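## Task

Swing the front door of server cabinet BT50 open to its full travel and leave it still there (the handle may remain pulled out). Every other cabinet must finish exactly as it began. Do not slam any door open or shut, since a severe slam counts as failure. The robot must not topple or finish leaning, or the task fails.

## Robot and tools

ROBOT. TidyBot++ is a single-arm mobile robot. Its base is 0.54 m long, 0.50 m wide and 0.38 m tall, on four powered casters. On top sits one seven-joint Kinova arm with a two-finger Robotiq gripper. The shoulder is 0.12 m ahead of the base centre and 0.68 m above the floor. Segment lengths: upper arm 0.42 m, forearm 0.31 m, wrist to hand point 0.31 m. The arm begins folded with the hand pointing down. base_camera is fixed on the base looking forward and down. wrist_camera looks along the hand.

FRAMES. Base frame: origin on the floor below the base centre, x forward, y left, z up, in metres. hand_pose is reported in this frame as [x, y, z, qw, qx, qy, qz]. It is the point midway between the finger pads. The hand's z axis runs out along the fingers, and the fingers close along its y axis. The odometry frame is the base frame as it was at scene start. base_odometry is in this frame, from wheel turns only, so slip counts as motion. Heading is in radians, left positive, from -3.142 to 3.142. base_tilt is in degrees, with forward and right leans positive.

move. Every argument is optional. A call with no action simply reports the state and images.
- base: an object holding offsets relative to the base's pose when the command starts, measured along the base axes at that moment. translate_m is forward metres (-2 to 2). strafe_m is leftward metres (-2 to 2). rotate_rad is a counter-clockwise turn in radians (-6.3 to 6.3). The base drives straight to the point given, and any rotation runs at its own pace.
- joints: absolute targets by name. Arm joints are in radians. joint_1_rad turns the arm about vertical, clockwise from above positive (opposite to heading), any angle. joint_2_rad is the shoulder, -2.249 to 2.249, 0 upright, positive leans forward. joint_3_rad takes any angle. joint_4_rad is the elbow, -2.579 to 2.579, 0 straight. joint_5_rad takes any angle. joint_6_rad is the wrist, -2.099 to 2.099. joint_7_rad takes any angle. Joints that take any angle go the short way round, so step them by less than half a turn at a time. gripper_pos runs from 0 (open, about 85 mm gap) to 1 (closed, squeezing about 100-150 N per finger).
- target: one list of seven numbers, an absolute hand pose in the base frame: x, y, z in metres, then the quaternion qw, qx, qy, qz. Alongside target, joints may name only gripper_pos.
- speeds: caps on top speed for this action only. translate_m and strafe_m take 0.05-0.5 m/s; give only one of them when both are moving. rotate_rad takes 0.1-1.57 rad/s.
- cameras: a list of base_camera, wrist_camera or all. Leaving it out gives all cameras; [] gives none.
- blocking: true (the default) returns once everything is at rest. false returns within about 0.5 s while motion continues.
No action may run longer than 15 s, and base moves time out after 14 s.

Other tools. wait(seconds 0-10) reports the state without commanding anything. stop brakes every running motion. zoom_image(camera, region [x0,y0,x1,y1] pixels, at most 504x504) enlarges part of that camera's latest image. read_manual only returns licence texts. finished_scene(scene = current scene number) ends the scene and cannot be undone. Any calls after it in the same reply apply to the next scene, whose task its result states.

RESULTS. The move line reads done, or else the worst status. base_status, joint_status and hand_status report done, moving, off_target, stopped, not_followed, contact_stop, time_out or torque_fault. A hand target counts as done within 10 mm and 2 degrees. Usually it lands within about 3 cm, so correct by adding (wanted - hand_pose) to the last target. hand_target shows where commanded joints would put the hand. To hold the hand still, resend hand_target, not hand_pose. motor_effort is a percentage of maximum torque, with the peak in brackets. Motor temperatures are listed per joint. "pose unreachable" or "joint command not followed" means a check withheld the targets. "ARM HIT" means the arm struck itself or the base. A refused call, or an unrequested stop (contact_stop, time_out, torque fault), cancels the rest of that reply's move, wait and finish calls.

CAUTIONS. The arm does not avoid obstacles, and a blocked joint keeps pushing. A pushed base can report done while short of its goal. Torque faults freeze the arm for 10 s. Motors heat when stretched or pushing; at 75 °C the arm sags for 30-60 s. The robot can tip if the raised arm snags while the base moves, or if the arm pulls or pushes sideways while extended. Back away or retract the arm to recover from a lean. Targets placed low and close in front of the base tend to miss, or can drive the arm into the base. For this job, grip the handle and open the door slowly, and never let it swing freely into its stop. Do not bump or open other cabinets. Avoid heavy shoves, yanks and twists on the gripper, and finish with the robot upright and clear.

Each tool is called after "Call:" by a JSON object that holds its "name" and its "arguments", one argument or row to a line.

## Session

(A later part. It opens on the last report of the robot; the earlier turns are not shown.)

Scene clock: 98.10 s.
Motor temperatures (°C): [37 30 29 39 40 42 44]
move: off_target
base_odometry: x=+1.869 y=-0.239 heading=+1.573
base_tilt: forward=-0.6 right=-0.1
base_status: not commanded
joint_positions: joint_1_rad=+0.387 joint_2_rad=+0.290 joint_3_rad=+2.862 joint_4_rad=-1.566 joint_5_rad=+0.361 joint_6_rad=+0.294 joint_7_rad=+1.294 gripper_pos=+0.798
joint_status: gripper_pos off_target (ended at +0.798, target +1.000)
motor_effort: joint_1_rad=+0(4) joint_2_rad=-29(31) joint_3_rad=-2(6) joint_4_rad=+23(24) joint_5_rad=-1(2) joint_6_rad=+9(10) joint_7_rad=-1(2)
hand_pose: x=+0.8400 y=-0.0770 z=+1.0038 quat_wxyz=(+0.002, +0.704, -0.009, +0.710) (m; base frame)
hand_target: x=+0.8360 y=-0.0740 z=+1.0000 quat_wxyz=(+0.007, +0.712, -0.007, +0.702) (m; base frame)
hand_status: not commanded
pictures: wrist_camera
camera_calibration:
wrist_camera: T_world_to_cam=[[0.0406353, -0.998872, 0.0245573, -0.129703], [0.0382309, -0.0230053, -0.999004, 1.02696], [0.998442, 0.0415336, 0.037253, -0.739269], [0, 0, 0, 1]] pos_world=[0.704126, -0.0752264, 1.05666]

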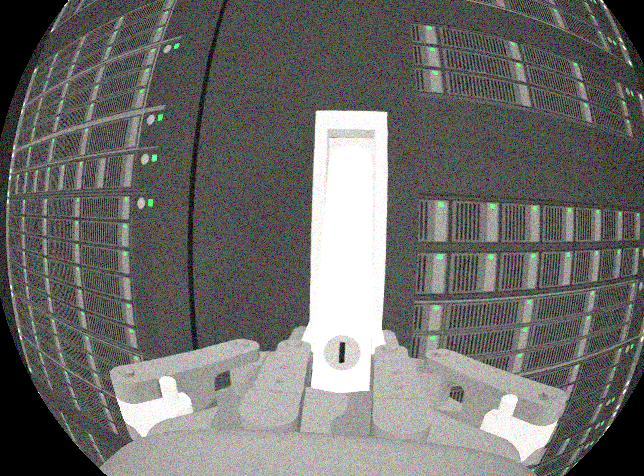

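Call:
{"name": "move", "arguments": {
  "base": {"translate_m": -0.025},
  "speeds": {"translate_m": 0.05},
  "cameras": ["wrist_camera"]
}}

Call:
{"name": "move", "arguments": {
  "base": {"strafe_m": -0.025},
  "speeds": {"strafe_m": 0.05},
  "cameras": ["wrist_camera"]
}}

Scene clock: 100.83 s.
Motor temperatures (°C): [37 30 29 39 40 42 44]
move: done
base_odometry: x=+1.869 y=-0.264 heading=+1.572
base_tilt: forward=-0.6 right=-0.1
base_status: done
joint_positions: joint_1_rad=+0.380 joint_2_rad=+0.306 joint_3_rad=+2.861 joint_4_rad=-1.532 joint_5_rad=+0.361 joint_6_rad=+0.294 joint_7_rad=+1.294 gripper_pos=+0.800
joint_status: not commanded
motor_effort: joint_1_rad=+1(4) joint_2_rad=-37(43) joint_3_rad=-3(5) joint_4_rad=+15(22) joint_5_rad=-1(2) joint_6_rad=+6(8) joint_7_rad=-1(2)
hand_pose: x=+0.8479 y=-0.0757 z=+1.0134 quat_wxyz=(+0.000, +0.697, -0.008, +0.717) (m; base frame)
hand_target: x=+0.8360 y=-0.0740 z=+1.0000 quat_wxyz=(+0.007, +0.712, -0.007, +0.702) (m; base frame)
hand_status: not commanded
pictures: wrist_camera
camera_calibration:
wrist_camera: T_world_to_cam=[[0.0448522, -0.998728, 0.02303, -0.130904], [0.0571467, -0.0204504, -0.998156, 1.01953], [0.997358, 0.0460855, 0.0561567, -0.765441], [0, 0, 0, 1]] pos_world=[0.711027, -0.0746116, 1.06365]

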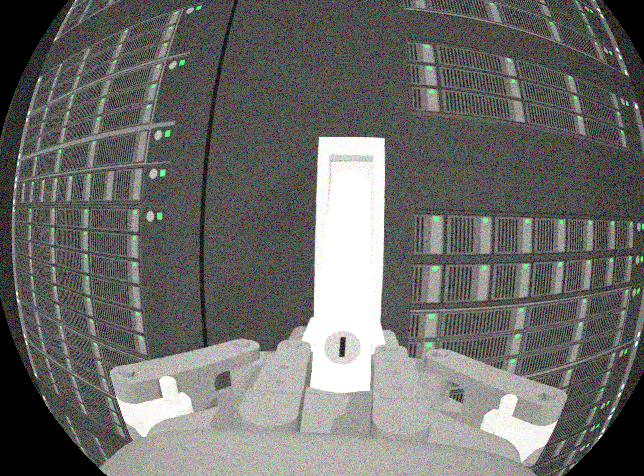

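Scene clock: 101.77 s.
Motor temperatures (°C): [37 30 29 39 40 42 44]
move: done
base_odometry: x=+1.894 y=-0.264 heading=+1.573
base_tilt: forward=-0.6 right=-0.1
base_status: done
joint_positions: joint_1_rad=+0.367 joint_2_rad=+0.303 joint_3_rad=+2.846 joint_4_rad=-1.538 joint_5_rad=+0.361 joint_6_rad=+0.294 joint_7_rad=+1.294 gripper_pos=+0.800
joint_status: not commanded
motor_effort: joint_1_rad=+3(6) joint_2_rad=-31(38) joint_3_rad=-1(3) joint_4_rad=+18(21) joint_5_rad=+0(2) joint_6_rad=+7(8) joint_7_rad=+0(1)
hand_pose: x=+0.8477 y=-0.0565 z=+1.0129 quat_wxyz=(-0.011, +0.698, +0.000, +0.716) (m; base frame)
hand_target: x=+0.8360 y=-0.0740 z=+1.0000 quat_wxyz=(+0.007, +0.712, -0.007, +0.702) (m; base frame)
hand_status: not commanded
pictures: wrist_camera
camera_calibration:
wrist_camera: T_world_to_cam=[[0.0724137, -0.997184, 0.0194951, -0.131409], [0.0562595, -0.0154314, -0.998297, 1.02063], [0.995787, 0.0733872, 0.0549837, -0.762031], [0, 0, 0, 1]] pos_world=[0.710915, -0.0593661, 1.06336]

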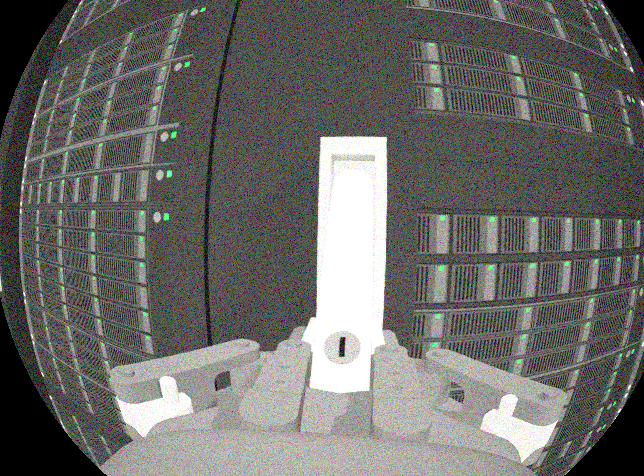

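Call:
{"name": "move", "arguments": {
  "base": {"strafe_m": 0.05},
  "speeds": {"strafe_m": 0.05},
  "cameras": ["wrist_camera"]
}}

Scene clock: 104.23 s.
Motor temperatures (°C): [37 30 29 39 40 42 44]
move: done
base_odometry: x=+1.844 y=-0.263 heading=+1.573
base_tilt: forward=-0.6 right=-0.1
base_status: done
joint_positions: joint_1_rad=+0.397 joint_2_rad=+0.303 joint_3_rad=+2.875 joint_4_rad=-1.534 joint_5_rad=+0.361 joint_6_rad=+0.294 joint_7_rad=+1.294 gripper_pos=+0.800
joint_status: not commanded
motor_effort: joint_1_rad=-3(6) joint_2_rad=-38(39) joint_3_rad=-6(8) joint_4_rad=+13(21) joint_5_rad=-2(3) joint_6_rad=+6(9) joint_7_rad=-3(3)
hand_pose: x=+0.8448 y=-0.0965 z=+1.0132 quat_wxyz=(+0.013, +0.697, -0.017, +0.717) (m; base frame)
hand_target: x=+0.8360 y=-0.0740 z=+1.0000 quat_wxyz=(+0.007, +0.712, -0.007, +0.702) (m; base frame)
hand_status: not commanded
pictures: wrist_camera
camera_calibration:
wrist_camera: T_world_to_cam=[[0.0139579, -0.999515, 0.0278491, -0.130461], [0.0553431, -0.0270369, -0.998101, 1.01999], [0.99837, 0.0154727, 0.0549389, -0.764005], [0, 0, 0, 1]] pos_world=[0.708132, -0.0909988, 1.06366]

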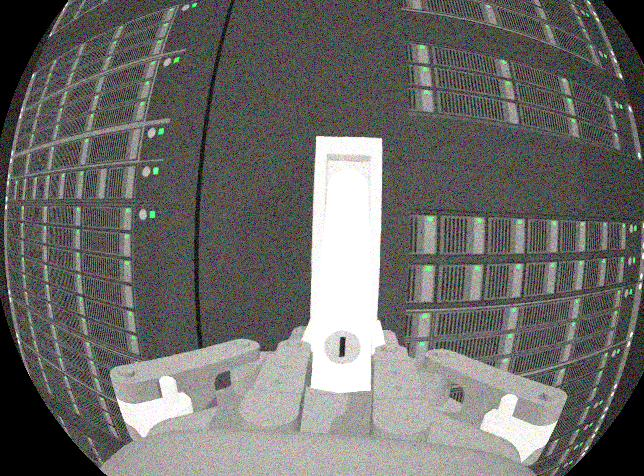

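Call:
{"name": "move", "arguments": {
  "base": {"strafe_m": -0.027, "translate_m": -0.02},
  "speeds": {"strafe_m": 0.05},
  "cameras": ["wrist_camera"]
}}

Scene clock: 106.37 s.
Motor temperatures (°C): [37 30 29 39 40 42 44]
move: done
base_odometry: x=+1.871 y=-0.283 heading=+1.573
base_tilt: forward=-0.6 right=-0.1
base_status: done
joint_positions: joint_1_rad=+0.364 joint_2_rad=+0.330 joint_3_rad=+2.856 joint_4_rad=-1.504 joint_5_rad=+0.361 joint_6_rad=+0.294 joint_7_rad=+1.294 gripper_pos=+0.800
joint_status: not commanded
motor_effort: joint_1_rad=+4(7) joint_2_rad=-44(46) joint_3_rad=-1(6) joint_4_rad=+7(12) joint_5_rad=-1(3) joint_6_rad=+3(5) joint_7_rad=-1(3)
hand_pose: x=+0.8584 y=-0.0659 z=+1.0136 quat_wxyz=(-0.009, +0.695, -0.004, +0.719) (m; base frame)
hand_target: x=+0.8360 y=-0.0740 z=+1.0000 quat_wxyz=(+0.007, +0.712, -0.007, +0.702) (m; base frame)
hand_status: not commanded
pictures: wrist_camera
camera_calibration:
wrist_camera: T_world_to_cam=[[0.0624969, -0.997917, 0.0159913, -0.129559], [0.0630457, -0.0120432, -0.997938, 1.0146], [0.996052, 0.0633762, 0.0621617, -0.780254], [0, 0, 0, 1]] pos_world=[0.721304, -0.0676205, 1.06308]

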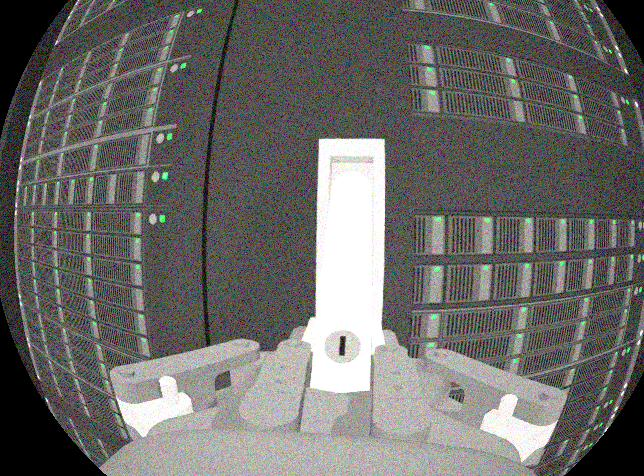

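Call:
{"name": "move", "arguments": {
  "joints": {"gripper_pos": 0.7},
  "cameras": []
}}

Call:
{"name": "move", "arguments": {
  "base": {"strafe_m": 0.03},
  "speeds": {"strafe_m": 0.05},
  "cameras": ["wrist_camera"]
}}

Scene clock: 110.20 s.
Motor temperatures (°C): [37 30 29 39 40 42 44]
move: done
base_odometry: x=+1.871 y=-0.283 heading=+1.573
base_tilt: forward=-0.6 right=-0.1
base_status: not commanded
joint_positions: joint_1_rad=+0.378 joint_2_rad=+0.288 joint_3_rad=+2.856 joint_4_rad=-1.576 joint_5_rad=+0.361 joint_6_rad=+0.277 joint_7_rad=+1.294 gripper_pos=+0.700
joint_status: all done
motor_effort: joint_1_rad=+0(5) joint_2_rad=-31(44) joint_3_rad=-3(3) joint_4_rad=+23(24) joint_5_rad=+0(1) joint_6_rad=+9(10) joint_7_rad=-1(2)
hand_pose: x=+0.8392 y=-0.0680 z=+0.9946 quat_wxyz=(-0.002, +0.712, -0.006, +0.702) (m; base frame)
hand_target: x=+0.8360 y=-0.0740 z=+1.0000 quat_wxyz=(+0.007, +0.712, -0.007, +0.702) (m; base frame)
hand_status: not commanded
pictures: none
No camera images: "cameras" was empty.

Scene clock: 111.33 s.
Motor temperatures (°C): [37 30 29 39 40 42 44]
move: done
base_odometry: x=+1.841 y=-0.284 heading=+1.573
base_tilt: forward=-0.6 right=-0.1
base_status: done
joint_positions: joint_1_rad=+0.399 joint_2_rad=+0.288 joint_3_rad=+2.873 joint_4_rad=-1.576 joint_5_rad=+0.361 joint_6_rad=+0.277 joint_7_rad=+1.294 gripper_pos=+0.700
joint_status: not commanded
motor_effort: joint_1_rad=-3(6) joint_2_rad=-32(33) joint_3_rad=-5(8) joint_4_rad=+22(23) joint_5_rad=+1(1) joint_6_rad=+10(10) joint_7_rad=-1(1)
hand_pose: x=+0.8370 y=-0.0933 z=+0.9937 quat_wxyz=(+0.013, +0.712, -0.017, +0.701) (m; base frame)
hand_target: x=+0.8360 y=-0.0740 z=+1.0000 quat_wxyz=(+0.007, +0.712, -0.007, +0.702) (m; base frame)
hand_status: not commanded
pictures: wrist_camera
camera_calibration:
wrist_camera: T_world_to_cam=[[0.0144302, -0.999559, 0.025938, -0.125093], [0.0123694, -0.0257603, -0.999592, 1.03858], [0.999819, 0.0147452, 0.0119922, -0.713775], [0, 0, 0, 1]] pos_world=[0.702605, -0.0877591, 1.04996]

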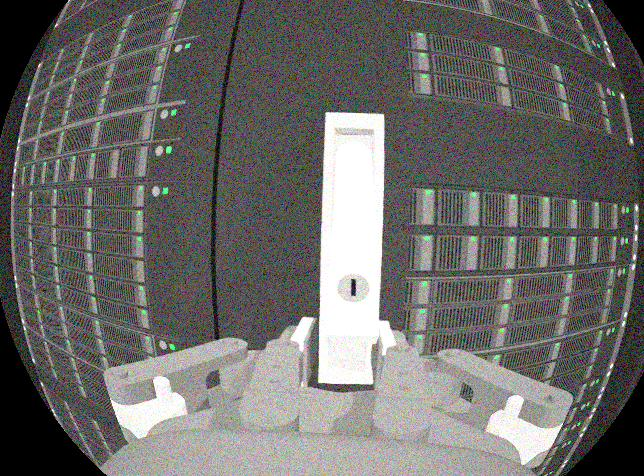

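Call:
{"name": "zoom_image", "arguments": {
  "camera": "wrist_camera",
  "region": [290, 100, 410, 400]
}}

Scaled by 1.680.

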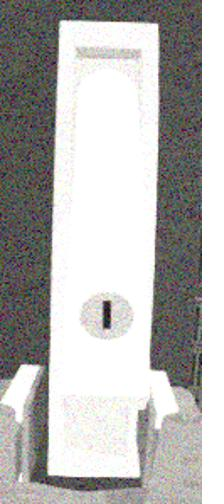

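Call:
{"name": "move", "arguments": {
  "base": {"strafe_m": -0.031},
  "speeds": {"strafe_m": 0.1},
  "joints": {"gripper_pos": 0.5},
  "cameras": []
}}

Call:
{"name": "move", "arguments": {
  "target": [0.845, -0.076, 1.014, 0.003, 0.712, -0.003, 0.702],
  "cameras": ["wrist_camera"]
}}

Call:
{"name": "zoom_image", "arguments": {
  "camera": "wrist_camera",
  "region": [240, 100, 440, 400]
}}

Scene clock: 115.70 s.
Motor temperatures (°C): [37 30 29 39 40 42 44]
move: done
base_odometry: x=+1.872 y=-0.283 heading=+1.573
base_tilt: forward=-0.6 right=-0.1
base_status: done
joint_positions: joint_1_rad=+0.384 joint_2_rad=+0.288 joint_3_rad=+2.860 joint_4_rad=-1.576 joint_5_rad=+0.361 joint_6_rad=+0.277 joint_7_rad=+1.294 gripper_pos=+0.500
joint_status: all done
motor_effort: joint_1_rad=+0(5) joint_2_rad=-31(32) joint_3_rad=-2(4) joint_4_rad=+22(24) joint_5_rad=-1(3) joint_6_rad=+9(10) joint_7_rad=-1(1)
hand_pose: x=+0.8387 y=-0.0744 z=+0.9945 quat_wxyz=(+0.002, +0.712, -0.009, +0.702) (m; base frame)
hand_target: x=+0.8360 y=-0.0740 z=+1.0000 quat_wxyz=(+0.007, +0.712, -0.007, +0.702) (m; base frame)
hand_status: not commanded
pictures: none
No camera images: "cameras" was empty.

Scene clock: 116.73 s.
Motor temperatures (°C): [37 30 29 39 40 42 44]
move: off_target
base_odometry: x=+1.872 y=-0.283 heading=+1.573
base_tilt: forward=-0.6 right=-0.1
base_status: not commanded
joint_positions: joint_1_rad=+0.467 joint_2_rad=+0.289 joint_3_rad=+2.735 joint_4_rad=-1.519 joint_5_rad=+0.361 joint_6_rad=+0.253 joint_7_rad=+1.298 gripper_pos=+0.500
joint_status: not commanded
motor_effort: joint_1_rad=+0(1) joint_2_rad=-30(32) joint_3_rad=-3(3) joint_4_rad=+23(23) joint_5_rad=-1(2) joint_6_rad=+9(10) joint_7_rad=-1(1)
hand_pose: x=+0.8396 y=-0.0638 z=+1.0301 quat_wxyz=(-0.016, +0.695, -0.008, +0.718) (m; base frame)
hand_target: x=+0.8450 y=-0.0760 z=+1.0140 quat_wxyz=(+0.003, +0.712, -0.003, +0.702) (m; base frame)
hand_status: off_target (0.021 m and 3.5 deg from the pose sent, 0.021 m and 0.7 deg at the start)
pictures: wrist_camera
camera_calibration:
wrist_camera: T_world_to_cam=[[0.0667598, -0.997768, 0.00139724, -0.115148], [0.0620104, 0.0027514, -0.998072, 1.03429], [0.99584, 0.0667177, 0.0620556, -0.762175], [0, 0, 0, 1]] pos_world=[0.702554, -0.0668861, 1.07976]

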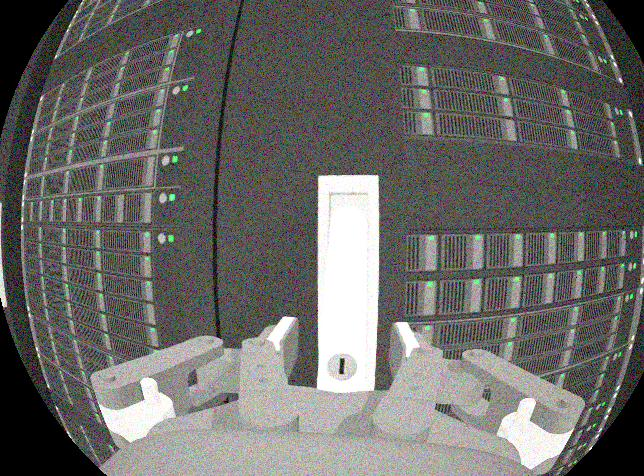

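Scaled by 1.680.

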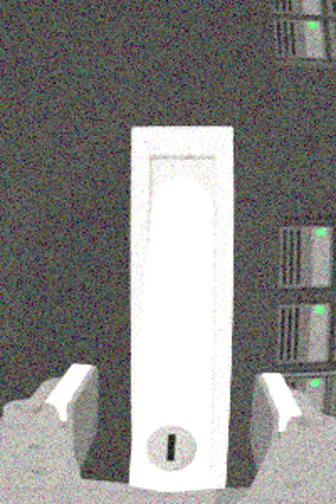

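Call:
{"name": "move", "arguments": {
  "target": [0.850, -0.079, 0.998, 0.006, 0.715, -0.002, 0.699],
  "cameras": ["wrist_camera"]
}}

Call:
{"name": "move", "arguments": {
  "joints": {"gripper_pos": 1.0},
  "cameras": ["wrist_camera"]
}}

Scene clock: 118.33 s.
Motor temperatures (°C): [37 30 29 39 40 42 44]
move: off_target
base_odometry: x=+1.872 y=-0.283 heading=+1.573
base_tilt: forward=-0.6 right=-0.1
base_status: not commanded
joint_positions: joint_1_rad=+0.453 joint_2_rad=+0.304 joint_3_rad=+2.766 joint_4_rad=-1.519 joint_5_rad=+0.361 joint_6_rad=+0.253 joint_7_rad=+1.298 gripper_pos=+0.500
joint_status: not commanded
motor_effort: joint_1_rad=+0(1) joint_2_rad=-31(32) joint_3_rad=-3(4) joint_4_rad=+23(23) joint_5_rad=-1(2) joint_6_rad=+9(9) joint_7_rad=-1(1)
hand_pose: x=+0.8448 y=-0.0746 z=+1.0176 quat_wxyz=(-0.010, +0.701, -0.013, +0.712) (m; base frame)
hand_target: x=+0.8500 y=-0.0790 z=+0.9980 quat_wxyz=(+0.006, +0.715, -0.002, +0.699) (m; base frame)
hand_status: off_target (0.021 m and 3.1 deg from the pose sent, 0.037 m and 4.1 deg at the start)
pictures: wrist_camera
camera_calibration:
wrist_camera: T_world_to_cam=[[0.0514888, -0.998672, 0.00174271, -0.113728], [0.0447639, 0.00056463, -0.998997, 1.03688], [0.99767, 0.0515152, 0.0447336, -0.750856], [0, 0, 0, 1]] pos_world=[0.708547, -0.0754824, 1.06963]

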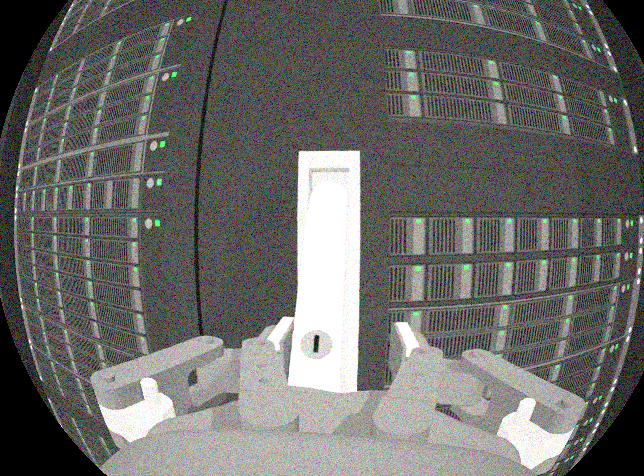

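Scene clock: 119.17 s.
Motor temperatures (°C): [37 30 29 39 40 42 44]
move: off_target
base_odometry: x=+1.872 y=-0.283 heading=+1.573
base_tilt: forward=-0.6 right=-0.1
base_status: not commanded
joint_positions: joint_1_rad=+0.440 joint_2_rad=+0.304 joint_3_rad=+2.762 joint_4_rad=-1.519 joint_5_rad=+0.361 joint_6_rad=+0.253 joint_7_rad=+1.300 gripper_pos=+0.789
joint_status: gripper_pos off_target (ended at +0.789, target +1.000)
motor_effort: joint_1_rad=+2(5) joint_2_rad=-28(31) joint_3_rad=-1(3) joint_4_rad=+24(27) joint_5_rad=-2(3) joint_6_rad=+9(11) joint_7_rad=-2(2)
hand_pose: x=+0.8456 y=-0.0632 z=+1.0177 quat_wxyz=(-0.015, +0.702, -0.007, +0.712) (m; base frame)
hand_target: x=+0.8500 y=-0.0790 z=+0.9980 quat_wxyz=(+0.006, +0.715, -0.002, +0.699) (m; base frame)
hand_status: not commanded
pictures: wrist_camera
camera_calibration:
wrist_camera: T_world_to_cam=[[0.0675187, -0.997715, 0.00244686, -0.116635], [0.0448504, 0.000585182, -0.998994, 1.03687], [0.996709, 0.0675605, 0.0447874, -0.75056], [0, 0, 0, 1]] pos_world=[0.709461, -0.0662671, 1.06972]

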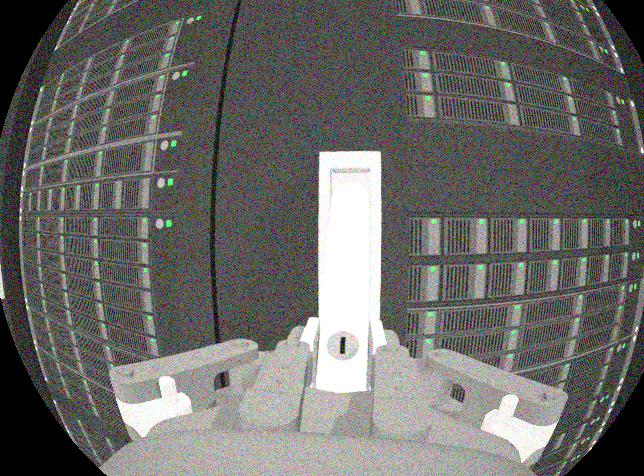

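Call:
{"name": "move", "arguments": {
  "target": [0.850, -0.035, 1.006, -0.185, 0.691, -0.181, 0.675],
  "cameras": ["wrist_camera"]
}}

Scene clock: 120.97 s.
Motor temperatures (°C): [37 30 29 39 40 42 44]
move: off_target
base_odometry: x=+1.872 y=-0.284 heading=+1.573
base_tilt: forward=-0.6 right=-0.1
base_status: not commanded
joint_positions: joint_1_rad=+0.426 joint_2_rad=+0.302 joint_3_rad=+2.762 joint_4_rad=-1.520 joint_5_rad=+0.231 joint_6_rad=+0.248 joint_7_rad=+1.245 gripper_pos=+0.789
joint_status: not commanded
motor_effort: joint_1_rad=-4(5) joint_2_rad=-25(29) joint_3_rad=-8(8) joint_4_rad=+24(27) joint_5_rad=-18(18) joint_6_rad=+10(11) joint_7_rad=-18(18)
hand_pose: x=+0.8461 y=-0.0625 z=+1.0186 quat_wxyz=(-0.073, +0.697, -0.077, +0.709) (m; base frame)
hand_target: x=+0.8500 y=-0.0350 z=+1.0060 quat_wxyz=(-0.185, +0.691, -0.181, +0.675) (m; base frame)
hand_status: off_target (0.031 m and 18.0 deg from the pose sent, 0.031 m and 28.3 deg at the start)
pictures: wrist_camera
camera_calibration:
wrist_camera: T_world_to_cam=[[0.052613, -0.982903, -0.176448, 0.0797744], [0.0469169, 0.17893, -0.982742, 1.03057], [0.997512, 0.0434266, 0.0555288, -0.764261], [0, 0, 0, 1]] pos_world=[0.709811, -0.0727998, 1.0693]

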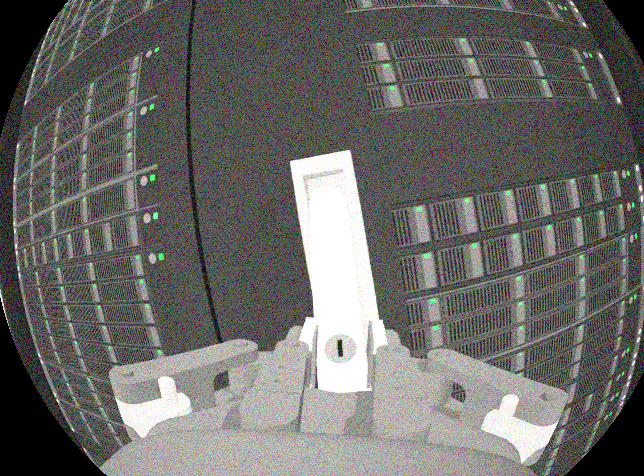

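Call:
{"name": "move", "arguments": {
  "target": [0.850, -0.118, 1.006, 0.185, 0.691, 0.181, 0.675],
  "cameras": ["wrist_camera"]
}}

Scene clock: 123.23 s.
Motor temperatures (°C): [37 30 29 39 40 42 44]
move: off_target
base_odometry: x=+1.872 y=-0.284 heading=+1.573
base_tilt: forward=-0.7 right=-0.1
base_status: not commanded
joint_positions: joint_1_rad=+0.519 joint_2_rad=+0.313 joint_3_rad=+2.741 joint_4_rad=-1.482 joint_5_rad=+0.665 joint_6_rad=+0.248 joint_7_rad=+1.444 gripper_pos=+0.790
joint_status: not commanded
motor_effort: joint_1_rad=+2(5) joint_2_rad=-28(30) joint_3_rad=-1(9) joint_4_rad=+20(25) joint_5_rad=+1(18) joint_6_rad=+6(10) joint_7_rad=+1(18)
hand_pose: x=+0.8448 y=-0.0912 z=+1.0258 quat_wxyz=(+0.137, +0.687, +0.146, +0.699) (m; base frame)
hand_target: x=+0.8500 y=-0.1180 z=+1.0060 quat_wxyz=(+0.185, +0.691, +0.181, +0.675) (m; base frame)
hand_status: off_target (0.034 m and 7.3 deg from the pose sent, 0.057 m and 42.2 deg at the start)
pictures: wrist_camera
camera_calibration:
wrist_camera: T_world_to_cam=[[0.0642873, -0.904031, 0.422606, -0.564224], [0.0485498, -0.420147, -0.906156, 0.908293], [0.99675, 0.0787717, 0.0168804, -0.718547], [0, 0, 0, 1]] pos_world=[0.708387, -0.0718579, 1.07363]

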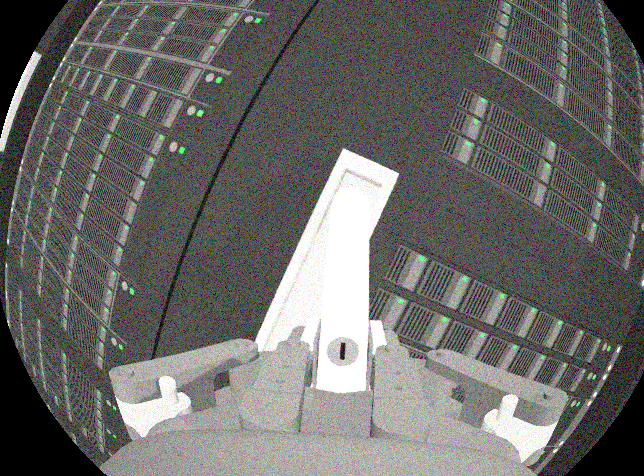

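Call:
{"name": "move", "arguments": {
  "target": [0.850, -0.142, 1.042, 0.3575, 0.619, 0.3495, 0.605],
  "cameras": ["wrist_camera"]
}}

Scene clock: 125.90 s.
Motor temperatures (°C): [37 30 29 39 40 42 44]
move: off_target
base_odometry: x=+1.872 y=-0.284 heading=+1.573
base_tilt: forward=-0.6 right=-0.1
base_status: not commanded
joint_positions: joint_1_rad=+0.379 joint_2_rad=+0.299 joint_3_rad=+3.015 joint_4_rad=-1.389 joint_5_rad=+1.173 joint_6_rad=+0.283 joint_7_rad=+1.446 gripper_pos=+0.790
joint_status: not commanded
motor_effort: joint_1_rad=+3(5) joint_2_rad=-23(29) joint_3_rad=+2(2) joint_4_rad=+22(23) joint_5_rad=-1(2) joint_6_rad=+0(7) joint_7_rad=+1(1)
hand_pose: x=+0.8466 y=-0.1216 z=+1.0504 quat_wxyz=(+0.338, +0.618, +0.337, +0.624) (m; base frame)
hand_target: x=+0.8500 y=-0.1420 z=+1.0420 quat_wxyz=(+0.358, +0.619, +0.350, +0.605) (m; base frame)
hand_status: off_target (0.022 m and 3.4 deg from the pose sent, 0.054 m and 37.0 deg at the start)
pictures: wrist_camera
camera_calibration:
wrist_camera: T_world_to_cam=[[0.0519007, -0.514602, 0.855857, -0.999428], [0.0354687, -0.855521, -0.516551, 0.466555], [0.998022, 0.0571655, -0.0261499, -0.67693], [0, 0, 0, 1]] pos_world=[0.710914, -0.0764634, 1.07867]

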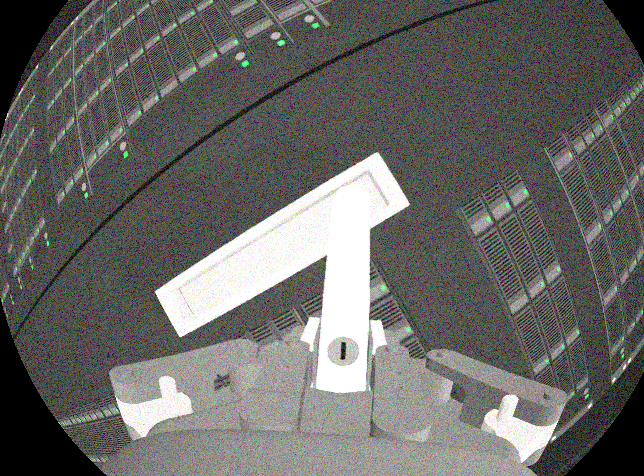

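Call:
{"name": "move", "arguments": {
  "target": [0.850, -0.154, 1.080, 0.5055, 0.5055, 0.494, 0.494],
  "cameras": ["wrist_camera"]
}}

Scene clock: 127.80 s.
Motor temperatures (°C): [37 30 29 39 40 42 44]
move: off_target
base_odometry: x=+1.872 y=-0.284 heading=+1.573
base_tilt: forward=-0.7 right=-0.1
base_status: not commanded
joint_positions: joint_1_rad=+0.201 joint_2_rad=+0.296 joint_3_rad=+3.304 joint_4_rad=-1.300 joint_5_rad=+1.445 joint_6_rad=+0.363 joint_7_rad=+1.519 gripper_pos=+0.790
joint_status: not commanded
motor_effort: joint_1_rad=+4(4) joint_2_rad=-26(27) joint_3_rad=+4(4) joint_4_rad=+25(26) joint_5_rad=-2(4) joint_6_rad=-4(5) joint_7_rad=+0(1)
hand_pose: x=+0.8469 y=-0.1332 z=+1.0789 quat_wxyz=(+0.467, +0.529, +0.465, +0.535) (m; base frame)
hand_target: x=+0.8500 y=-0.1540 z=+1.0800 quat_wxyz=(+0.506, +0.506, +0.494, +0.494) (m; base frame)
hand_status: off_target (0.021 m and 7.8 deg from the pose sent, 0.044 m and 33.0 deg at the start)
pictures: wrist_camera
camera_calibration:
wrist_camera: T_world_to_cam=[[0.0493015, -0.0995156, 0.993814, -1.12122], [0.0333737, -0.994304, -0.10122, 0.00655442], [0.998226, 0.0381575, -0.0456995, -0.657424], [0, 0, 0, 1]] pos_world=[0.711317, -0.0799762, 1.08491]

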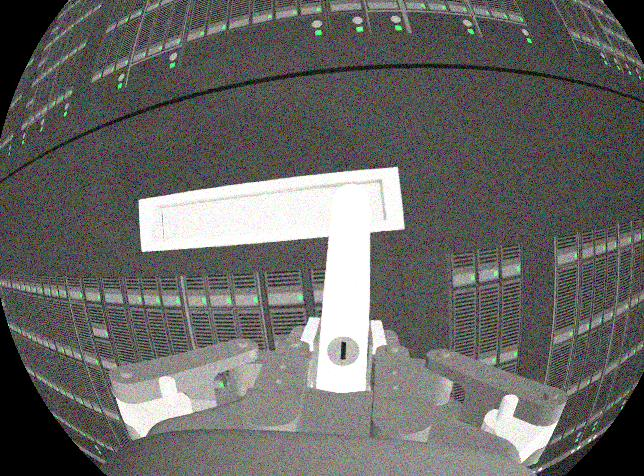

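Call:
{"name": "move", "arguments": {
  "base": {"translate_m": -0.05},
  "speeds": {"translate_m": 0.06},
  "cameras": ["wrist_camera"]
}}

Scene clock: 129.83 s.
Motor temperatures (°C): [37 30 29 39 40 42 44]
move: done
base_odometry: x=+1.872 y=-0.334 heading=+1.573
base_tilt: forward=-0.6 right=-0.1
base_status: done
joint_positions: joint_1_rad=+0.199 joint_2_rad=+0.315 joint_3_rad=+3.320 joint_4_rad=-1.274 joint_5_rad=+1.451 joint_6_rad=+0.363 joint_7_rad=+1.526 gripper_pos=+0.791
joint_status: not commanded
motor_effort: joint_1_rad=+3(5) joint_2_rad=-34(38) joint_3_rad=+2(4) joint_4_rad=+23(27) joint_5_rad=-2(4) joint_6_rad=-1(5) joint_7_rad=+0(1)
hand_pose: x=+0.8534 y=-0.1413 z=+1.0799 quat_wxyz=(+0.476, +0.526, +0.467, +0.528) (m; base frame)
hand_target: x=+0.8500 y=-0.1540 z=+1.0800 quat_wxyz=(+0.506, +0.506, +0.494, +0.494) (m; base frame)
hand_status: not commanded
pictures: wrist_camera
camera_calibration:
wrist_camera: T_world_to_cam=[[0.0455938, -0.0776915, 0.995934, -1.11935], [0.0227535, -0.996632, -0.0787876, -0.0170788], [0.998701, 0.0262532, -0.0436724, -0.667855], [0, 0, 0, 1]] pos_world=[0.718412, -0.0864518, 1.08428]

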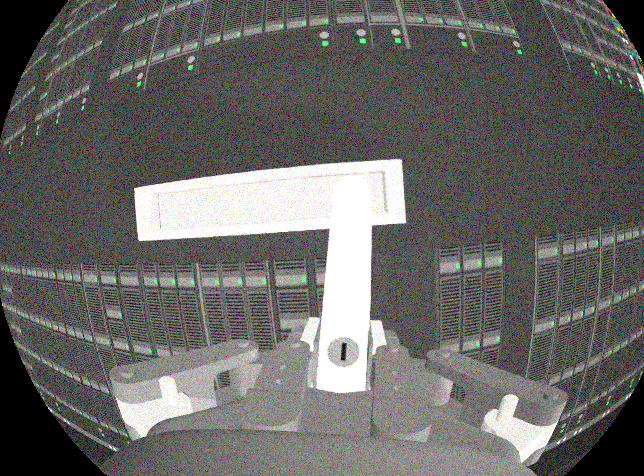

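Call:
{"name": "move", "arguments": {
  "base": {"translate_m": -0.122, "strafe_m": -0.05},
  "speeds": {"translate_m": 0.1},
  "cameras": ["wrist_camera"]
}}

Call:
{"name": "move", "arguments": {
  "base": {"translate_m": -0.106, "strafe_m": -0.085},
  "speeds": {"translate_m": 0.1}
}}

Scene clock: 135.33 s.
Motor temperatures (°C): [37 30 29 39 40 42 44]
move: done
base_odometry: x=+1.922 y=-0.456 heading=+1.573
base_tilt: forward=-0.6 right=-0.1
base_status: done
joint_positions: joint_1_rad=+0.198 joint_2_rad=+0.319 joint_3_rad=+3.328 joint_4_rad=-1.268 joint_5_rad=+1.457 joint_6_rad=+0.366 joint_7_rad=+1.529 gripper_pos=+0.792
joint_status: not commanded
motor_effort: joint_1_rad=+2(6) joint_2_rad=-34(39) joint_3_rad=+1(5) joint_4_rad=+22(26) joint_5_rad=-3(4) joint_6_rad=-1(4) joint_7_rad=+0(1)
hand_pose: x=+0.8543 y=-0.1438 z=+1.0799 quat_wxyz=(+0.480, +0.524, +0.470, +0.524) (m; base frame)
hand_target: x=+0.8500 y=-0.1540 z=+1.0800 quat_wxyz=(+0.506, +0.506, +0.494, +0.494) (m; base frame)
hand_status: not commanded
pictures: wrist_camera
camera_calibration:
wrist_camera: T_world_to_cam=[[0.0461846, -0.0650481, 0.996813, -1.11924], [0.0203568, -0.997609, -0.0660433, -0.0315239], [0.998725, 0.0233421, -0.04475, -0.66796], [0, 0, 0, 1]] pos_world=[0.719442, -0.0886616, 1.0837]

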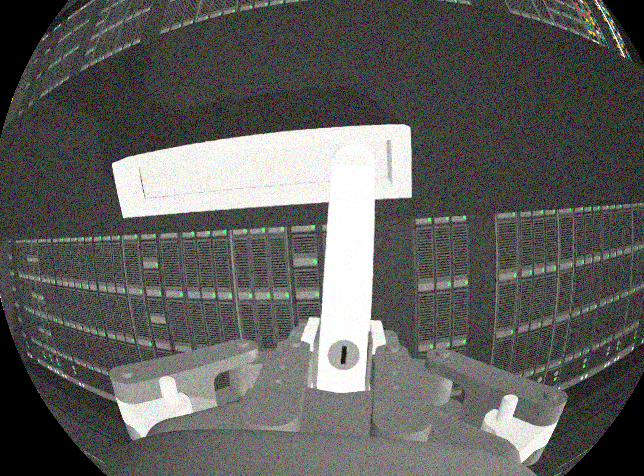

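Scene clock: 137.47 s.
Motor temperatures (°C): [37 31 29 39 40 42 44]
move: done
base_odometry: x=+2.008 y=-0.562 heading=+1.573
base_tilt: forward=-0.6 right=-0.1
base_status: done
joint_positions: joint_1_rad=+0.208 joint_2_rad=+0.319 joint_3_rad=+3.336 joint_4_rad=-1.267 joint_5_rad=+1.460 joint_6_rad=+0.370 joint_7_rad=+1.529 gripper_pos=+0.793
joint_status: not commanded
motor_effort: joint_1_rad=+0(6) joint_2_rad=-36(39) joint_3_rad=+0(5) joint_4_rad=+22(26) joint_5_rad=-3(4) joint_6_rad=+1(4) joint_7_rad=+0(1)
hand_pose: x=+0.8519 y=-0.1549 z=+1.0802 quat_wxyz=(+0.485, +0.526, +0.468, +0.519) (m; base frame)
hand_target: x=+0.8500 y=-0.1540 z=+1.0800 quat_wxyz=(+0.506, +0.506, +0.494, +0.494) (m; base frame)
hand_status: not commanded
pictures: base_camera, wrist_camera
camera_calibration:
wrist_camera: T_world_to_cam=[[0.0460409, -0.059361, 0.997174, -1.1195], [0.0059312, -0.998199, -0.0596959, -0.0371404], [0.998922, 0.00866289, -0.0456059, -0.666785], [0, 0, 0, 1]] pos_world=[0.717829, -0.0977519, 1.08371]

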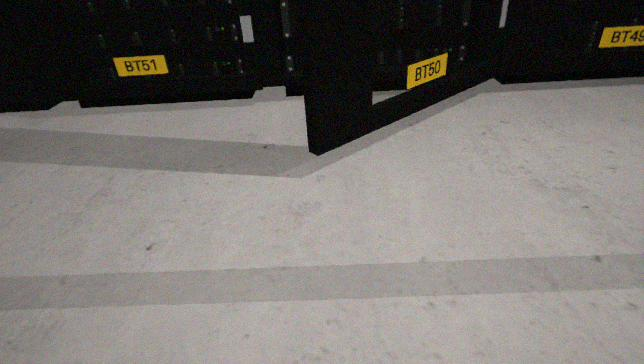

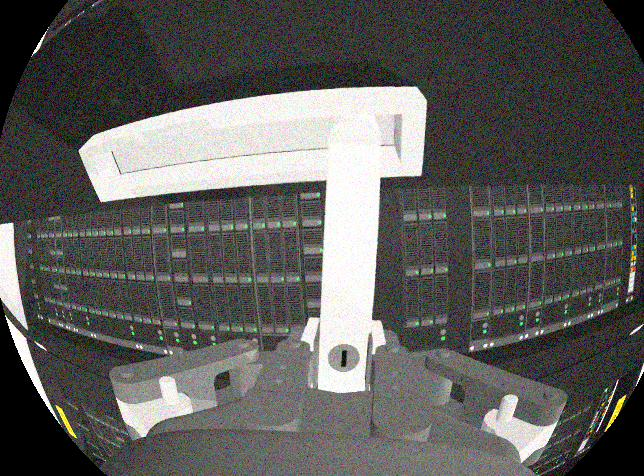

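Call:
{"name": "move", "arguments": {
  "base": {"translate_m": -0.0845, "strafe_m": -0.363, "rotate_rad": 0.3},
  "speeds": {"strafe_m": 0.2, "rotate_rad": 0.14}
}}

Scene clock: 143.90 s.
Motor temperatures (°C): [36 31 29 39 40 42 44]
move: done
base_odometry: x=+2.371 y=-0.645 heading=+1.873
base_tilt: forward=-0.6 right=-0.1
base_status: done
joint_positions: joint_1_rad=+0.230 joint_2_rad=+0.325 joint_3_rad=+3.353 joint_4_rad=-1.259 joint_5_rad=+1.461 joint_6_rad=+0.368 joint_7_rad=+1.529 gripper_pos=+0.793
joint_status: not commanded
motor_effort: joint_1_rad=-3(7) joint_2_rad=-35(41) joint_3_rad=-2(5) joint_4_rad=+19(27) joint_5_rad=-1(4) joint_6_rad=+3(7) joint_7_rad=+1(1)
hand_pose: x=+0.8488 y=-0.1814 z=+1.0803 quat_wxyz=(+0.497, +0.533, +0.460, +0.507) (m; base frame)
hand_target: x=+0.8500 y=-0.1540 z=+1.0800 quat_wxyz=(+0.506, +0.506, +0.494, +0.494) (m; base frame)
hand_status: not commanded
pictures: base_camera, wrist_camera
camera_calibration:
wrist_camera: T_world_to_cam=[[0.0439396, -0.0528005, 0.997638, -1.11862], [-0.0333315, -0.998124, -0.0513582, -0.0392051], [0.998478, -0.0309961, -0.0456171, -0.670273], [0, 0, 0, 1]] pos_world=[0.717098, -0.118971, 1.08339]

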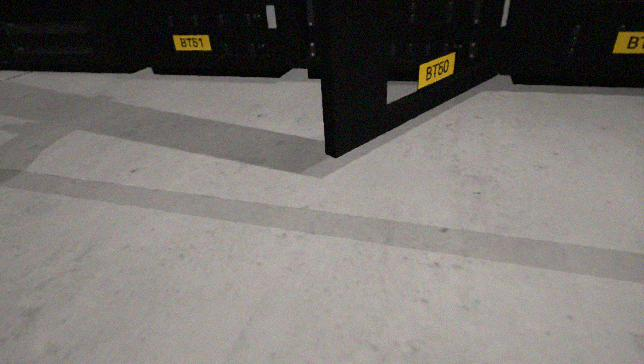

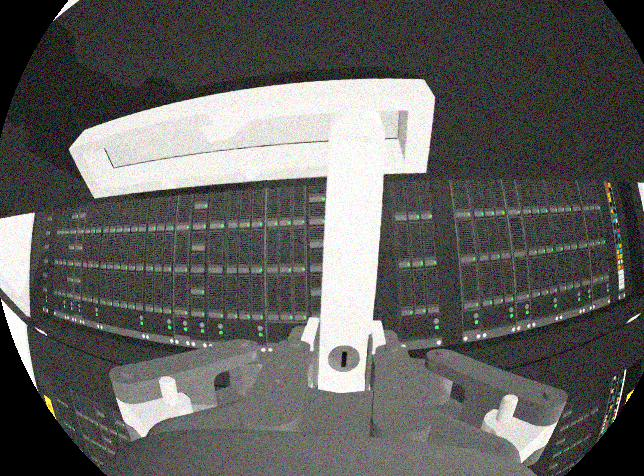

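Call:
{"name": "move", "arguments": {
  "base": {"translate_m": -0.0744, "strafe_m": -0.39, "rotate_rad": 0.3},
  "speeds": {"strafe_m": 0.2, "rotate_rad": 0.14}
}}

Scene clock: 149.33 s.
Motor temperatures (°C): [36 31 29 39 40 42 44]
move: done
base_odometry: x=+2.765 y=-0.600 heading=+2.174
base_tilt: forward=-0.6 right=-0.1
base_status: done
joint_positions: joint_1_rad=+0.218 joint_2_rad=+0.327 joint_3_rad=+3.345 joint_4_rad=-1.256 joint_5_rad=+1.462 joint_6_rad=+0.363 joint_7_rad=+1.529 gripper_pos=+0.793
joint_status: not commanded
motor_effort: joint_1_rad=-1(7) joint_2_rad=-36(40) joint_3_rad=+0(5) joint_4_rad=+21(26) joint_5_rad=-2(4) joint_6_rad=+2(7) joint_7_rad=+0(1)
hand_pose: x=+0.8526 y=-0.1697 z=+1.0804 quat_wxyz=(+0.493, +0.530, +0.463, +0.512) (m; base frame)
hand_target: x=+0.8500 y=-0.1540 z=+1.0800 quat_wxyz=(+0.506, +0.506, +0.494, +0.494) (m; base frame)
hand_status: not commanded
pictures: base_camera, wrist_camera
camera_calibration:
wrist_camera: T_world_to_cam=[[0.0438653, -0.0541602, 0.997568, -1.11833], [-0.0186367, -0.9984, -0.0533858, -0.0378006], [0.998864, -0.0162496, -0.0448045, -0.672378], [0, 0, 0, 1]] pos_world=[0.719965, -0.109235, 1.08346]

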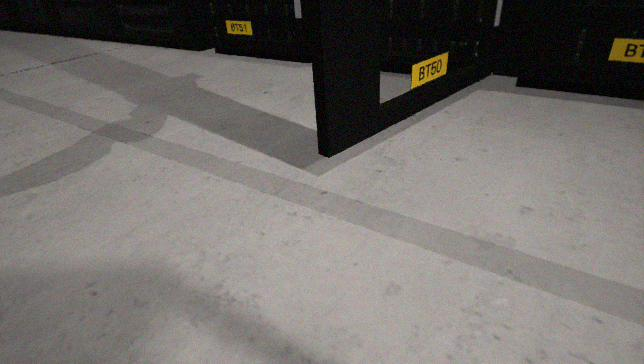

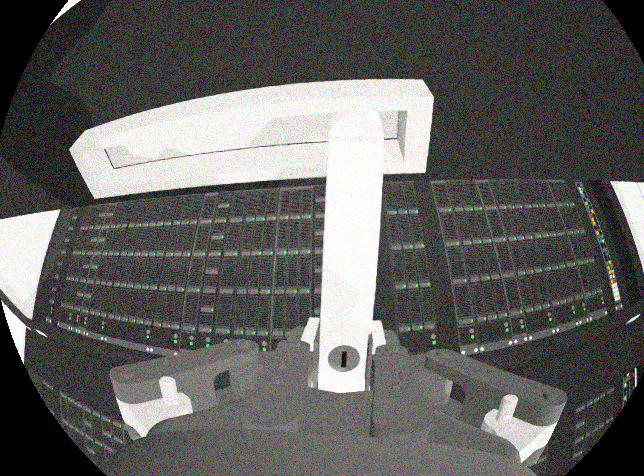

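Call:
{"name": "move", "arguments": {
  "base": {"translate_m": -0.0758, "strafe_m": -0.3727, "rotate_rad": 0.3},
  "speeds": {"strafe_m": 0.19, "rotate_rad": 0.135}
}}

Scene clock: 153.40 s.
Motor temperatures (°C): [36 31 29 39 40 42 44]
move: done
base_odometry: x=+3.116 y=-0.451 heading=+2.473
base_tilt: forward=-0.6 right=-0.1
base_status: done
joint_positions: joint_1_rad=+0.230 joint_2_rad=+0.330 joint_3_rad=+3.353 joint_4_rad=-1.252 joint_5_rad=+1.462 joint_6_rad=+0.361 joint_7_rad=+1.529 gripper_pos=+0.793
joint_status: not commanded
motor_effort: joint_1_rad=-5(7) joint_2_rad=-39(40) joint_3_rad=-3(5) joint_4_rad=+18(26) joint_5_rad=-1(4) joint_6_rad=+6(6) joint_7_rad=+1(1)
hand_pose: x=+0.8505 y=-0.1841 z=+1.0806 quat_wxyz=(+0.500, +0.534, +0.458, +0.505) (m; base frame)
hand_target: x=+0.8500 y=-0.1540 z=+1.0800 quat_wxyz=(+0.506, +0.506, +0.494, +0.494) (m; base frame)
hand_status: not commanded
pictures: base_camera, wrist_camera
camera_calibration:
wrist_camera: T_world_to_cam=[[0.0425556, -0.0514508, 0.997768, -1.11785], [-0.0404146, -0.997944, -0.0497362, -0.0375889], [0.998276, -0.0382079, -0.0445475, -0.674294], [0, 0, 0, 1]] pos_world=[0.719183, -0.120789, 1.08345]

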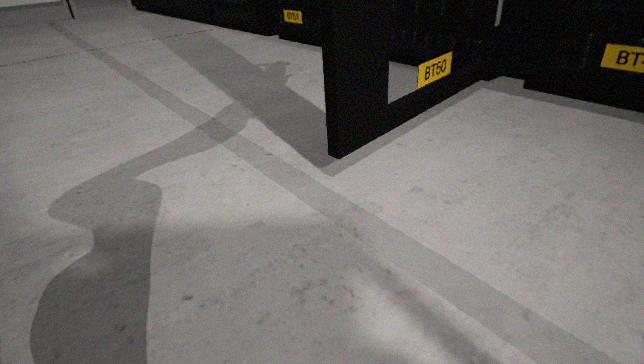

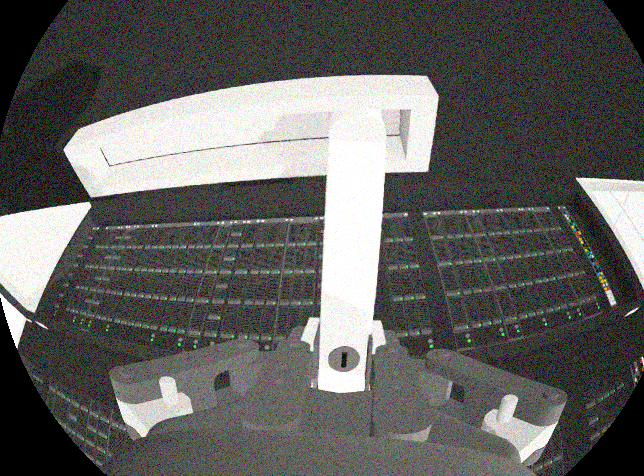

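Call:
{"name": "move", "arguments": {
  "base": {"translate_m": -0.0733, "strafe_m": -0.375, "rotate_rad": 0.3},
  "speeds": {"strafe_m": 0.19, "rotate_rad": 0.135}
}}

Scene clock: 157.43 s.
Motor temperatures (°C): [36 31 29 39 40 42 44]
move: done
base_odometry: x=+3.406 y=-0.202 heading=+2.772
base_tilt: forward=-0.6 right=-0.1
base_status: done
joint_positions: joint_1_rad=+0.234 joint_2_rad=+0.334 joint_3_rad=+3.357 joint_4_rad=-1.247 joint_5_rad=+1.462 joint_6_rad=+0.358 joint_7_rad=+1.530 gripper_pos=+0.793
joint_status: not commanded
motor_effort: joint_1_rad=-5(8) joint_2_rad=-40(41) joint_3_rad=-4(6) joint_4_rad=+19(26) joint_5_rad=-1(4) joint_6_rad=+6(8) joint_7_rad=+1(1)
hand_pose: x=+0.8506 y=-0.1903 z=+1.0808 quat_wxyz=(+0.503, +0.535, +0.456, +0.502) (m; base frame)
hand_target: x=+0.8500 y=-0.1540 z=+1.0800 quat_wxyz=(+0.506, +0.506, +0.494, +0.494) (m; base frame)
hand_status: not commanded
pictures: base_camera, wrist_camera
camera_calibration:
wrist_camera: T_world_to_cam=[[0.0416945, -0.0492076, 0.997918, -1.1173], [-0.0507393, -0.997602, -0.0470721, -0.0377939], [0.997841, -0.048671, -0.0440913, -0.676746], [0, 0, 0, 1]] pos_world=[0.719953, -0.125621, 1.08336]

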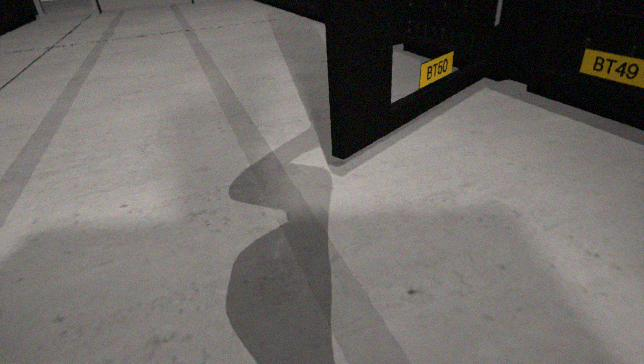

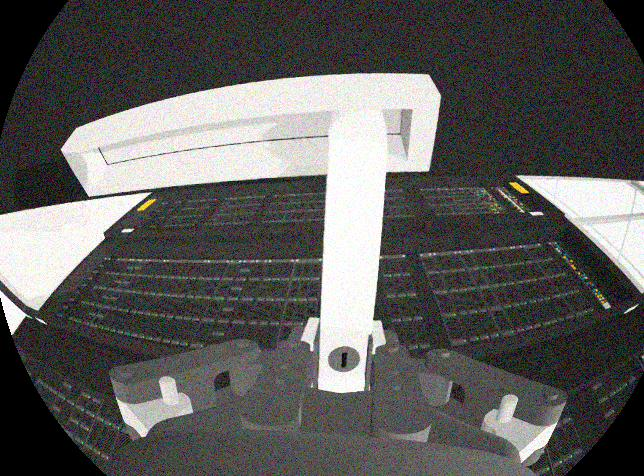

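Call:
{"name": "move", "arguments": {
  "base": {"translate_m": -0.0503, "strafe_m": -0.1664, "rotate_rad": 0.15},
  "speeds": {"strafe_m": 0.14, "rotate_rad": 0.12}
}}

Scene clock: 160.43 s.
Motor temperatures (°C): [36 31 29 39 40 42 44]
move: done
base_odometry: x=+3.512 y=-0.065 heading=+2.923
base_tilt: forward=-0.6 right=-0.1
base_status: done
joint_positions: joint_1_rad=+0.247 joint_2_rad=+0.341 joint_3_rad=+3.366 joint_4_rad=-1.237 joint_5_rad=+1.462 joint_6_rad=+0.348 joint_7_rad=+1.530 gripper_pos=+0.793
joint_status: not commanded
motor_effort: joint_1_rad=-8(12) joint_2_rad=-41(44) joint_3_rad=-6(8) joint_4_rad=+16(22) joint_5_rad=+1(2) joint_6_rad=+9(12) joint_7_rad=+2(2)
hand_pose: x=+0.8495 y=-0.2080 z=+1.0809 quat_wxyz=(+0.512, +0.541, +0.449, +0.494) (m; base frame)
hand_target: x=+0.8500 y=-0.1540 z=+1.0800 quat_wxyz=(+0.506, +0.506, +0.494, +0.494) (m; base frame)
hand_status: not commanded
pictures: base_camera, wrist_camera
camera_calibration:
wrist_camera: T_world_to_cam=[[0.0397643, -0.0451038, 0.998191, -1.1161], [-0.0807332, -0.99586, -0.0417824, -0.0353348], [0.995942, -0.0789257, -0.0432411, -0.682103], [0, 0, 0, 1]] pos_world=[0.720863, -0.139365, 1.08311]

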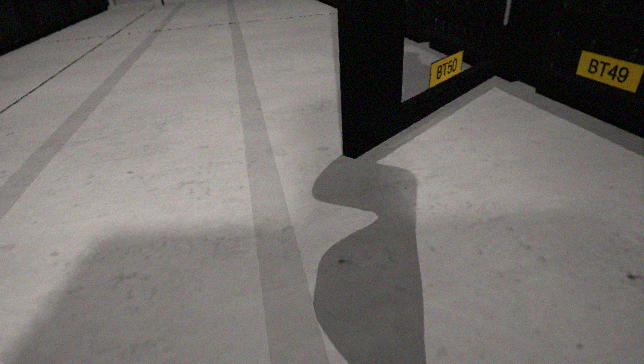

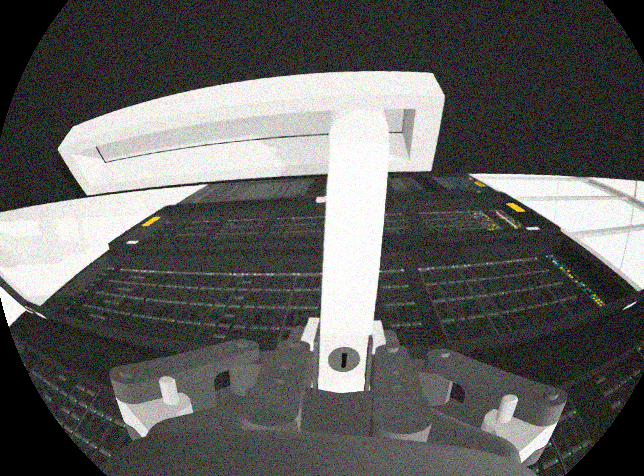

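Call:
{"name": "move", "arguments": {
  "base": {"translate_m": -0.0438, "strafe_m": -0.2177, "rotate_rad": 0.15},
  "speeds": {"strafe_m": 0.14, "rotate_rad": 0.1}
}}

Scene clock: 165.33 s.
Motor temperatures (°C): [36 31 29 38 40 42 44]
move: done
base_odometry: x=+3.602 y=+0.138 heading=+3.074
base_tilt: forward=-0.6 right=-0.1
base_status: done
joint_positions: joint_1_rad=+0.210 joint_2_rad=+0.332 joint_3_rad=+3.341 joint_4_rad=-1.249 joint_5_rad=+1.462 joint_6_rad=+0.350 joint_7_rad=+1.530 gripper_pos=+0.793
joint_status: not commanded
motor_effort: joint_1_rad=-1(11) joint_2_rad=-33(42) joint_3_rad=-1(8) joint_4_rad=+22(25) joint_5_rad=-3(4) joint_6_rad=+2(11) joint_7_rad=-1(2)
hand_pose: x=+0.8564 y=-0.1657 z=+1.0802 quat_wxyz=(+0.494, +0.529, +0.463, +0.512) (m; base frame)
hand_target: x=+0.8500 y=-0.1540 z=+1.0800 quat_wxyz=(+0.506, +0.506, +0.494, +0.494) (m; base frame)
hand_status: not commanded
pictures: base_camera, wrist_camera
camera_calibration:
wrist_camera: T_world_to_cam=[[0.0433342, -0.053713, 0.997616, -1.1176], [-0.019112, -0.998416, -0.0529259, -0.0338798], [0.998878, -0.0167729, -0.0442921, -0.676736], [0, 0, 0, 1]] pos_world=[0.723759, -0.105207, 1.08317]

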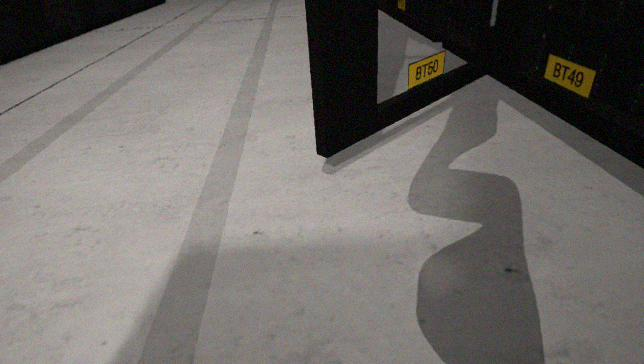

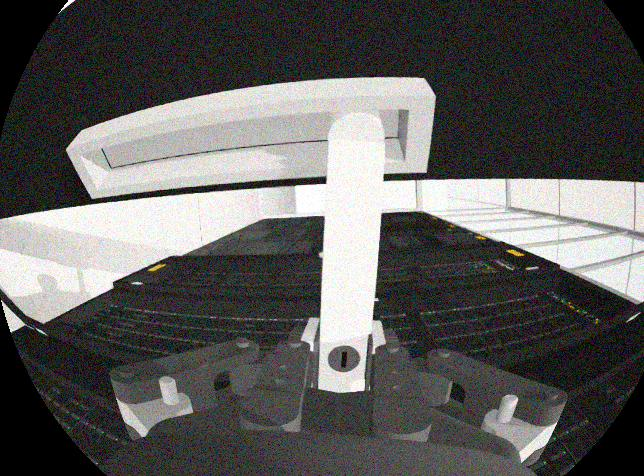

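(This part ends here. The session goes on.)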